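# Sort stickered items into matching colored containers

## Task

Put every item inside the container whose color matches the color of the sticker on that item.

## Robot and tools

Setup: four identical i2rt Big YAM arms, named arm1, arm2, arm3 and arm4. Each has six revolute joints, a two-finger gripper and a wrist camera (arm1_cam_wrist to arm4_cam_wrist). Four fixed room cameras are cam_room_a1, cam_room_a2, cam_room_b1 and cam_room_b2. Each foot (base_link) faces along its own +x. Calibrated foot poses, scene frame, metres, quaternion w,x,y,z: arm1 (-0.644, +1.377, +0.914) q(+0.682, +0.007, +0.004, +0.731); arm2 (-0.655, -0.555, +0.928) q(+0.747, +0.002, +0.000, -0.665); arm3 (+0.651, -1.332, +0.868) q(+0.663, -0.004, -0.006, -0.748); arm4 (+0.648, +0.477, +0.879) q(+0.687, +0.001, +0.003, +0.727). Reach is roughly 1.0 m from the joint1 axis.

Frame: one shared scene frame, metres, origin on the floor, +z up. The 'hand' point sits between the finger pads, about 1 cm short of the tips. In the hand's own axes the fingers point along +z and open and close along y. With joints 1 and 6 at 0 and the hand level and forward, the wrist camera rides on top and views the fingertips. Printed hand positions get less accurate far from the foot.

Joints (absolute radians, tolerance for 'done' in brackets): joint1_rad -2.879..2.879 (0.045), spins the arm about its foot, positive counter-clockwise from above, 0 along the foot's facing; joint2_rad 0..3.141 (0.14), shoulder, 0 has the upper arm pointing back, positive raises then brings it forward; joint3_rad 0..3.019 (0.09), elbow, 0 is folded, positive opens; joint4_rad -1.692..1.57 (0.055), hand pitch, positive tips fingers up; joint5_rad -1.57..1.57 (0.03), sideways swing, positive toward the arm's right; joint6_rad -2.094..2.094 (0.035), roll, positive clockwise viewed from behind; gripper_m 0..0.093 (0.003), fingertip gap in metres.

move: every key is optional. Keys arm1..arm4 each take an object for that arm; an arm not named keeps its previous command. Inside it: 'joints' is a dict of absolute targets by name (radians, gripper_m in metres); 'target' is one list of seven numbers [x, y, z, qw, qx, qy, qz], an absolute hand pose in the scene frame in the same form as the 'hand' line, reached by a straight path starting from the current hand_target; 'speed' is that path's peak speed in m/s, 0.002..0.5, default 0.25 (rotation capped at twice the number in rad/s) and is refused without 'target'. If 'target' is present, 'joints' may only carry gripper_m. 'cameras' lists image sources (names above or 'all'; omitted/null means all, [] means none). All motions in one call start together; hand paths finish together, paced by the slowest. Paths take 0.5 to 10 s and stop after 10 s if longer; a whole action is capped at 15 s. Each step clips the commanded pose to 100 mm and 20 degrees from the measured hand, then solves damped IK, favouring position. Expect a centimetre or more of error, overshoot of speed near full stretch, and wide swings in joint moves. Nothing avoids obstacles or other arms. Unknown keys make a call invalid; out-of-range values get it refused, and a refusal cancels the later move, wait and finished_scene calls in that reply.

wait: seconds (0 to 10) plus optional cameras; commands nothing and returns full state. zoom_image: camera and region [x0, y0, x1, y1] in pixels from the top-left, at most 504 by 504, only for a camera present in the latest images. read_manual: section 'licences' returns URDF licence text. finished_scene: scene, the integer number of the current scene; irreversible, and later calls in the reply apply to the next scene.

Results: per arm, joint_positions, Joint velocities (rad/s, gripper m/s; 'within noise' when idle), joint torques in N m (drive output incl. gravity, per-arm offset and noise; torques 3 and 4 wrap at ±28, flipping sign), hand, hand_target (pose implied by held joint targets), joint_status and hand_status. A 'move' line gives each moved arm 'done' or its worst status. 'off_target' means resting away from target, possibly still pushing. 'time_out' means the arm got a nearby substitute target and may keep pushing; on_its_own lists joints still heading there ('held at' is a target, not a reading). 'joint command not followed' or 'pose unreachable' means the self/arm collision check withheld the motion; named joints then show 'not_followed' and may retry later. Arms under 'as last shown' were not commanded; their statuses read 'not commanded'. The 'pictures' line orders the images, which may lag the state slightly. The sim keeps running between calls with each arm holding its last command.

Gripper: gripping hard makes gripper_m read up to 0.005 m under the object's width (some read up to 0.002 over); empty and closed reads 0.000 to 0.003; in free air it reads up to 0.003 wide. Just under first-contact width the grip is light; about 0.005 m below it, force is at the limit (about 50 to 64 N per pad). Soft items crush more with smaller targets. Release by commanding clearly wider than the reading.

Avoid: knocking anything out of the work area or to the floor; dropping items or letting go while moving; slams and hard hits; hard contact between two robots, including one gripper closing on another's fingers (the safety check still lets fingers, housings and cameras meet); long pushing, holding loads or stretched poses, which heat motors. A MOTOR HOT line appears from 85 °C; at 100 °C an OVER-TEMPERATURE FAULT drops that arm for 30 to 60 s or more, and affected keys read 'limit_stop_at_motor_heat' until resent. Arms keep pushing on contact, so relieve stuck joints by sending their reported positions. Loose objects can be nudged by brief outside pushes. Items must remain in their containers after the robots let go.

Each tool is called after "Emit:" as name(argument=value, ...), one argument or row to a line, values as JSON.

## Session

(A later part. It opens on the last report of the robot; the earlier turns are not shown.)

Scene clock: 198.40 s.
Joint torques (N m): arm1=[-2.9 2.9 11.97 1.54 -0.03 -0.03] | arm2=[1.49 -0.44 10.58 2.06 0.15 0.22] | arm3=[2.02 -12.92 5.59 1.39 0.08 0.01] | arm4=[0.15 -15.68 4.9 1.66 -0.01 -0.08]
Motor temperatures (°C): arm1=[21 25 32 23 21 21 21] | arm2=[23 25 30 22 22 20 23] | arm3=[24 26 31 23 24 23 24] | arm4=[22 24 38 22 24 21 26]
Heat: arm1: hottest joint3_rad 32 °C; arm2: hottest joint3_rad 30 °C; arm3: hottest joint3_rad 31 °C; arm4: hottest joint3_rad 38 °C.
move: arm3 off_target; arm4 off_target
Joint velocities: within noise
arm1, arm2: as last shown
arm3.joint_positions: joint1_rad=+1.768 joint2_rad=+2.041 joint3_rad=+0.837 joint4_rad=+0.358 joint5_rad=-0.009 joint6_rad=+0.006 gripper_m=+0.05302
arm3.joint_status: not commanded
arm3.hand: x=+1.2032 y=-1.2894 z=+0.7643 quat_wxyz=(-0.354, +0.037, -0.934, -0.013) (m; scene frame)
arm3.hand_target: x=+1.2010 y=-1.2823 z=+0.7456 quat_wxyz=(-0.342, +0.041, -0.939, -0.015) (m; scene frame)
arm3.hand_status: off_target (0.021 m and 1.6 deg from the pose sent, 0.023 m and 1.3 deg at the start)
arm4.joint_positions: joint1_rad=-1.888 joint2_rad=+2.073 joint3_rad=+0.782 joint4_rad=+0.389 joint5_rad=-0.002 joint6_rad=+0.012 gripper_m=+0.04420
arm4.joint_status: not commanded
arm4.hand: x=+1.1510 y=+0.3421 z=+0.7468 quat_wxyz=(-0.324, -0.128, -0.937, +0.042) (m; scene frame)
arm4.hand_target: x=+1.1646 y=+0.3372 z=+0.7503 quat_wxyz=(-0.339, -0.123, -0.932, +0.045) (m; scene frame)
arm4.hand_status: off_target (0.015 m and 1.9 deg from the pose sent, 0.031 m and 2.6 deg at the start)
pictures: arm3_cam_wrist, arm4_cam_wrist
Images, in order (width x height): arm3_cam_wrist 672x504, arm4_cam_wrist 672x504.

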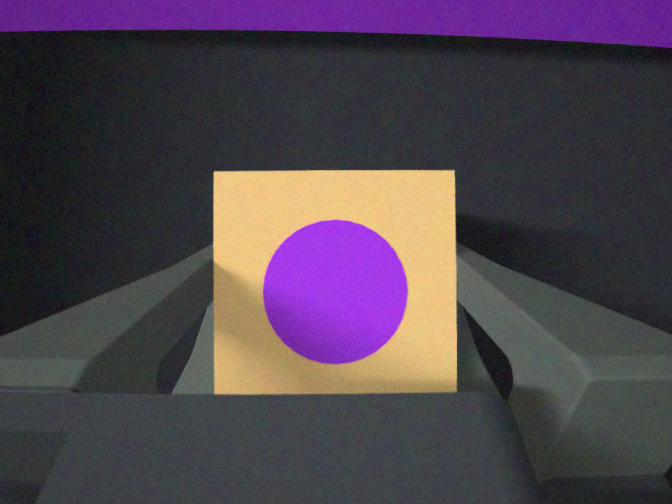

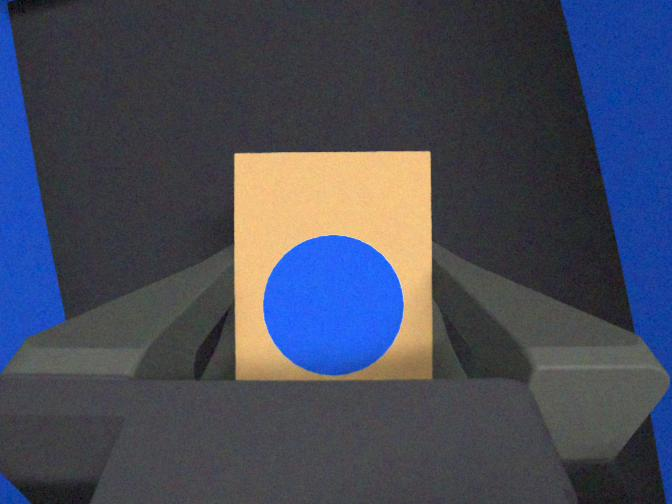

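Emit:
move(
  arm3={"joints":{"gripper_m":0.08}},
  arm4={"target":[1.165,0.337,0.733,0.339,0.1227,0.932,-0.0446],"speed":0.05},
  cameras=["arm3_cam_wrist"],
)

Emit:
move(
  arm3={"target":[1.10,-1.285,0.92,0.342,-0.041,0.939,0.015]},
  arm4={"target":[1.165,0.337,0.718,0.339,0.1227,0.932,-0.0446],"speed":0.05},
  cameras=["arm3_cam_wrist","arm4_cam_wrist","cam_room_a1","cam_room_a2"],
)

Scene clock: 203.67 s.
Joint torques (N m): arm1=[-2.73 3.49 11.84 1.61 -0.04 -0.06] | arm2=[1.44 -0.44 10.62 2.09 0.16 0.21] | arm3=[2.02 -15.74 5.16 1.36 0.08 0] | arm4=[0.73 -14.51 4.57 1.58 -0.05 -0.1]
Motor temperatures (°C): arm1=[21 24 32 23 21 21 21] | arm2=[23 25 30 22 22 20 23] | arm3=[24 26 31 23 24 23 24] | arm4=[22 24 36 22 24 21 26]
Heat: arm1: hottest joint3_rad 32 °C; arm2: hottest joint3_rad 30 °C; arm3: hottest joint3_rad 31 °C; arm4: hottest joint3_rad 36 °C.
move: arm3 done; arm4 done
Joint velocities: within noise
arm1, arm2: as last shown
arm3.joint_positions: joint1_rad=+1.768 joint2_rad=+2.069 joint3_rad=+0.839 joint4_rad=+0.358 joint5_rad=-0.009 joint6_rad=+0.006 gripper_m=+0.07996
arm3.joint_status: all done
arm3.hand: x=+1.1974 y=-1.2901 z=+0.7497 quat_wxyz=(-0.342, +0.037, -0.939, -0.012) (m; scene frame)
arm3.hand_target: x=+1.2011 y=-1.2823 z=+0.7457 quat_wxyz=(-0.342, +0.041, -0.939, -0.015) (m; scene frame)
arm3.hand_status: not commanded
arm4.joint_positions: joint1_rad=-1.888 joint2_rad=+2.108 joint3_rad=+0.796 joint4_rad=+0.432 joint5_rad=-0.002 joint6_rad=+0.012 gripper_m=+0.04419
arm4.joint_status: not commanded
arm4.hand: x=+1.1578 y=+0.3402 z=+0.7396 quat_wxyz=(-0.334, -0.127, -0.933, +0.043) (m; scene frame)
arm4.hand_target: x=+1.1647 y=+0.3372 z=+0.7332 quat_wxyz=(-0.339, -0.123, -0.932, +0.045) (m; scene frame)
arm4.hand_status: done (0.010 m and 0.7 deg from the pose sent, 0.020 m and 1.9 deg at the start)
pictures: arm3_cam_wrist
Images, in order (width x height): arm3_cam_wrist 672x504.

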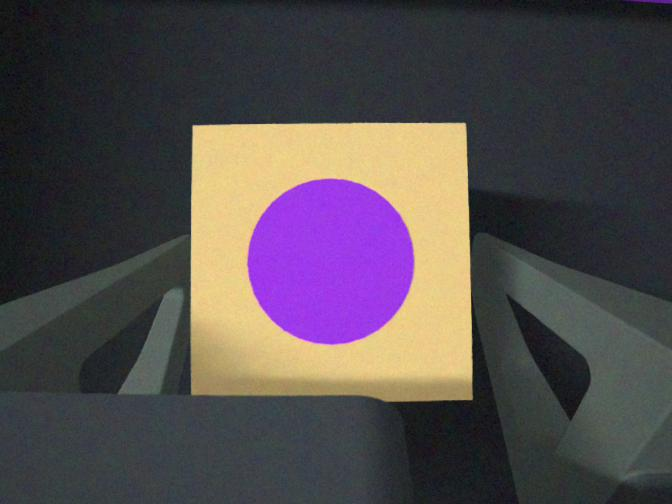

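Scene clock: 205.20 s.
Joint torques (N m): arm1=[-2.26 3.14 11.84 1.61 -0.05 -0.09] | arm2=[1.44 -0.26 10.59 2.07 0.15 0.21] | arm3=[2.2 -9.41 6.63 0.99 0.14 0.02] | arm4=[0.73 -12.63 4.11 1.42 -0.05 -0.04]
Motor temperatures (°C): arm1=[21 24 32 23 21 21 21] | arm2=[23 25 30 22 22 20 23] | arm3=[24 26 31 23 24 23 24] | arm4=[22 24 36 22 24 21 26]
Heat: arm1: hottest joint3_rad 32 °C; arm2: hottest joint3_rad 30 °C; arm3: hottest joint3_rad 31 °C; arm4: hottest joint3_rad 36 °C.
move: arm3 off_target; arm4 off_target
Joint velocities: within noise
arm1, arm2: as last shown
arm3.joint_positions: joint1_rad=+1.779 joint2_rad=+1.398 joint3_rad=+0.612 joint4_rad=-0.064 joint5_rad=-0.004 joint6_rad=+0.012 gripper_m=+0.07996
arm3.joint_status: not commanded
arm3.hand: x=+1.1051 y=-1.2910 z=+0.9278 quat_wxyz=(-0.352, +0.038, -0.935, -0.013) (m; scene frame)
arm3.hand_target: x=+1.1000 y=-1.2852 z=+0.9202 quat_wxyz=(-0.342, +0.041, -0.939, -0.015) (m; scene frame)
arm3.hand_status: off_target (0.011 m and 1.3 deg from the pose sent, 0.196 m and 0.6 deg at the start)
arm4.joint_positions: joint1_rad=-1.888 joint2_rad=+2.127 joint3_rad=+0.812 joint4_rad=+0.476 joint5_rad=-0.002 joint6_rad=+0.011 gripper_m=+0.04419
arm4.joint_status: not commanded
arm4.hand: x=+1.1692 y=+0.3372 z=+0.7407 quat_wxyz=(-0.353, -0.126, -0.926, +0.046) (m; scene frame)
arm4.hand_target: x=+1.1639 y=+0.3374 z=+0.7188 quat_wxyz=(-0.339, -0.123, -0.932, +0.044) (m; scene frame)
arm4.hand_status: off_target (0.023 m and 1.8 deg from the pose sent, 0.023 m and 0.7 deg at the start)
pictures: arm3_cam_wrist, arm4_cam_wrist, cam_room_a1, cam_room_a2
Images, in order (width x height): arm3_cam_wrist 672x504, arm4_cam_wrist 672x504, cam_room_a1 672x504, cam_room_a2 672x504.

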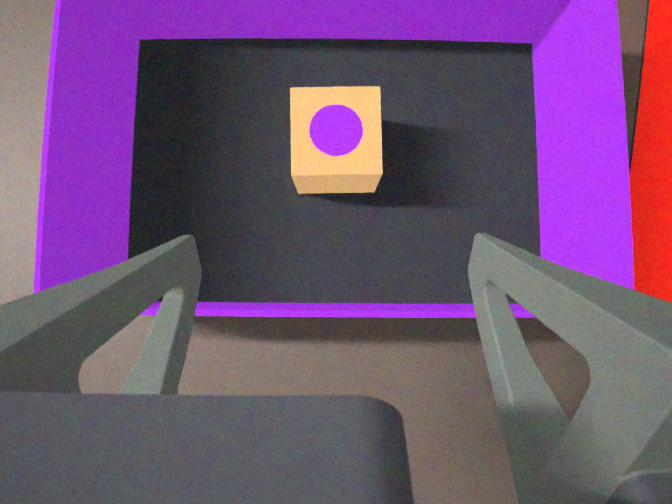

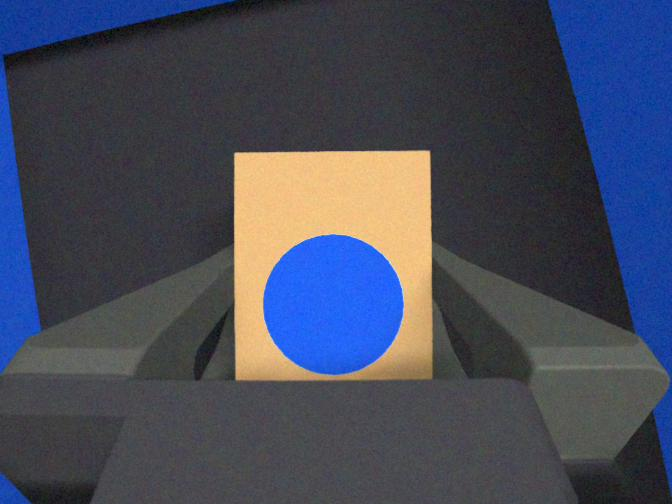

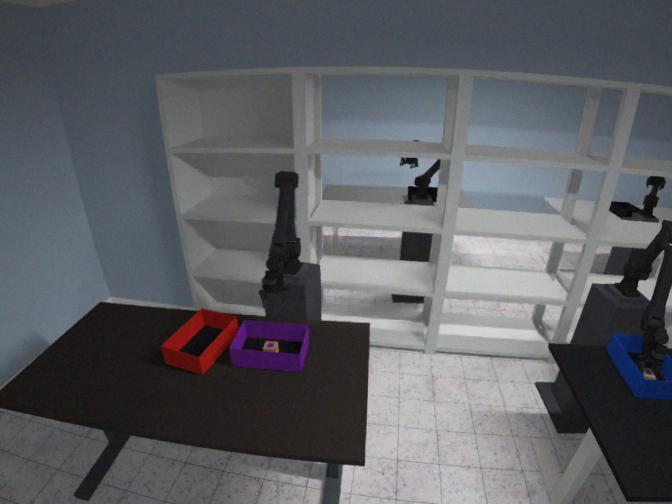

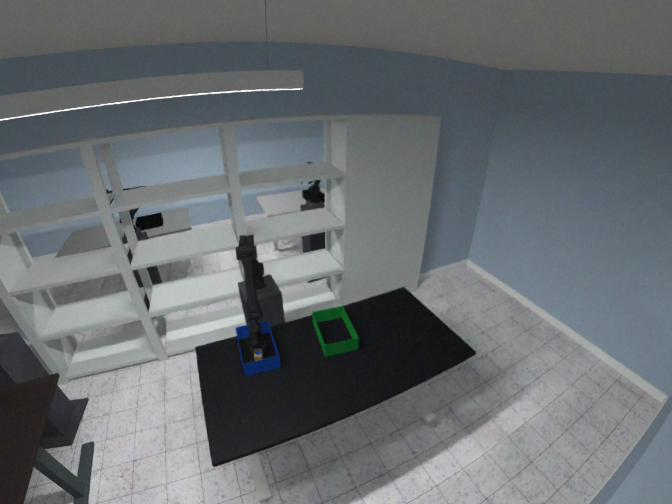

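Emit:
move(
  arm4={"joints":{"gripper_m":0.08}},
  cameras=[],
)

Emit:
move(
  arm4={"target":[1.06,0.37,0.92,0.339,0.1227,0.932,-0.0446]},
  cameras=["arm4_cam_wrist"],
)

Scene clock: 208.50 s.
Joint torques (N m): arm1=[-2.43 3.14 11.86 1.44 -0.02 -0.04] | arm2=[1.55 -0.26 10.62 2.1 0.16 0.21] | arm3=[2.2 -9.29 6.58 1.03 0.13 0.02] | arm4=[0.38 -13.86 3.78 1.16 0.08 -0.01]
Motor temperatures (°C): arm1=[21 24 32 23 21 21 21] | arm2=[23 25 30 22 22 20 23] | arm3=[24 26 31 23 24 23 24] | arm4=[22 24 35 22 24 21 26]
Heat: arm1: hottest joint3_rad 32 °C; arm2: hottest joint3_rad 30 °C; arm3: hottest joint3_rad 31 °C; arm4: hottest joint3_rad 35 °C.
move: arm4 done
Joint velocities: within noise
arm1, arm2, arm3: as last shown
arm4.joint_positions: joint1_rad=-1.887 joint2_rad=+2.137 joint3_rad=+0.816 joint4_rad=+0.483 joint5_rad=-0.005 joint6_rad=+0.008 gripper_m=+0.07992
arm4.joint_status: all done
arm4.hand: x=+1.1704 y=+0.3381 z=+0.7377 quat_wxyz=(-0.354, -0.123, -0.926, +0.045) (m; scene frame)
arm4.hand_target: x=+1.1639 y=+0.3373 z=+0.7189 quat_wxyz=(-0.339, -0.123, -0.932, +0.044) (m; scene frame)
arm4.hand_status: not commanded
pictures: none
No camera images: "cameras" was empty.

Scene clock: 210.10 s.
Joint torques (N m): arm1=[-2.96 2.73 11.95 1.51 -0.07 -0.02] | arm2=[1.38 -0.26 10.62 2.1 0.15 0.21] | arm3=[2.2 -9.47 6.61 1.03 0.14 0.02] | arm4=[1.38 -8.23 6.54 0.61 0.23 0.04]
Motor temperatures (°C): arm1=[21 24 32 23 21 21 21] | arm2=[23 25 30 22 22 20 23] | arm3=[24 26 31 23 24 23 24] | arm4=[22 24 35 22 24 21 26]
Heat: arm1: hottest joint3_rad 32 °C; arm2: hottest joint3_rad 30 °C; arm3: hottest joint3_rad 31 °C; arm4: hottest joint3_rad 35 °C.
move: arm4 done
Joint velocities: within noise
arm1, arm3: as last shown
arm2.joint_positions: joint1_rad=+0.876 joint2_rad=+0.402 joint3_rad=+0.615 joint4_rad=-0.690 joint5_rad=+0.007 joint6_rad=-0.009 gripper_m=+0.09193
arm2.joint_status: not commanded
arm2.hand: x=-0.4122 y=-0.7172 z=+1.2371 quat_wxyz=(-0.497, -0.242, -0.819, +0.152) (m; scene frame)
arm2.hand_target: x=-0.4128 y=-0.7142 z=+1.2266 quat_wxyz=(-0.489, -0.247, -0.824, +0.145) (m; scene frame)
arm2.hand_status: not commanded
arm4.joint_positions: joint1_rad=-1.887 joint2_rad=+1.360 joint3_rad=+0.526 joint4_rad=-0.017 joint5_rad=-0.002 joint6_rad=+0.007 gripper_m=+0.07992
arm4.joint_status: not commanded
arm4.hand: x=+1.0616 y=+0.3674 z=+0.9250 quat_wxyz=(-0.348, -0.124, -0.928, +0.045) (m; scene frame)
arm4.hand_target: x=+1.0599 y=+0.3700 z=+0.9200 quat_wxyz=(-0.339, -0.123, -0.932, +0.045) (m; scene frame)
arm4.hand_status: done (0.006 m and 1.1 deg from the pose sent, 0.216 m and 1.8 deg at the start)
pictures: arm4_cam_wrist
Images, in order (width x height): arm4_cam_wrist 672x504.

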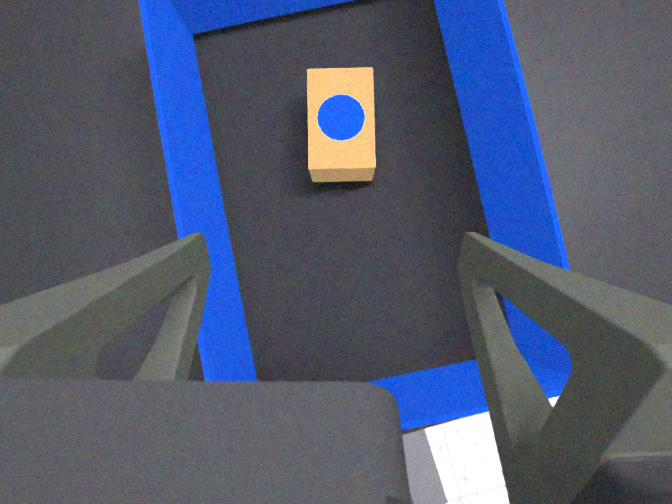

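Emit:
finished_scene(
  scene=2,
)

The scene is finished: the task was done.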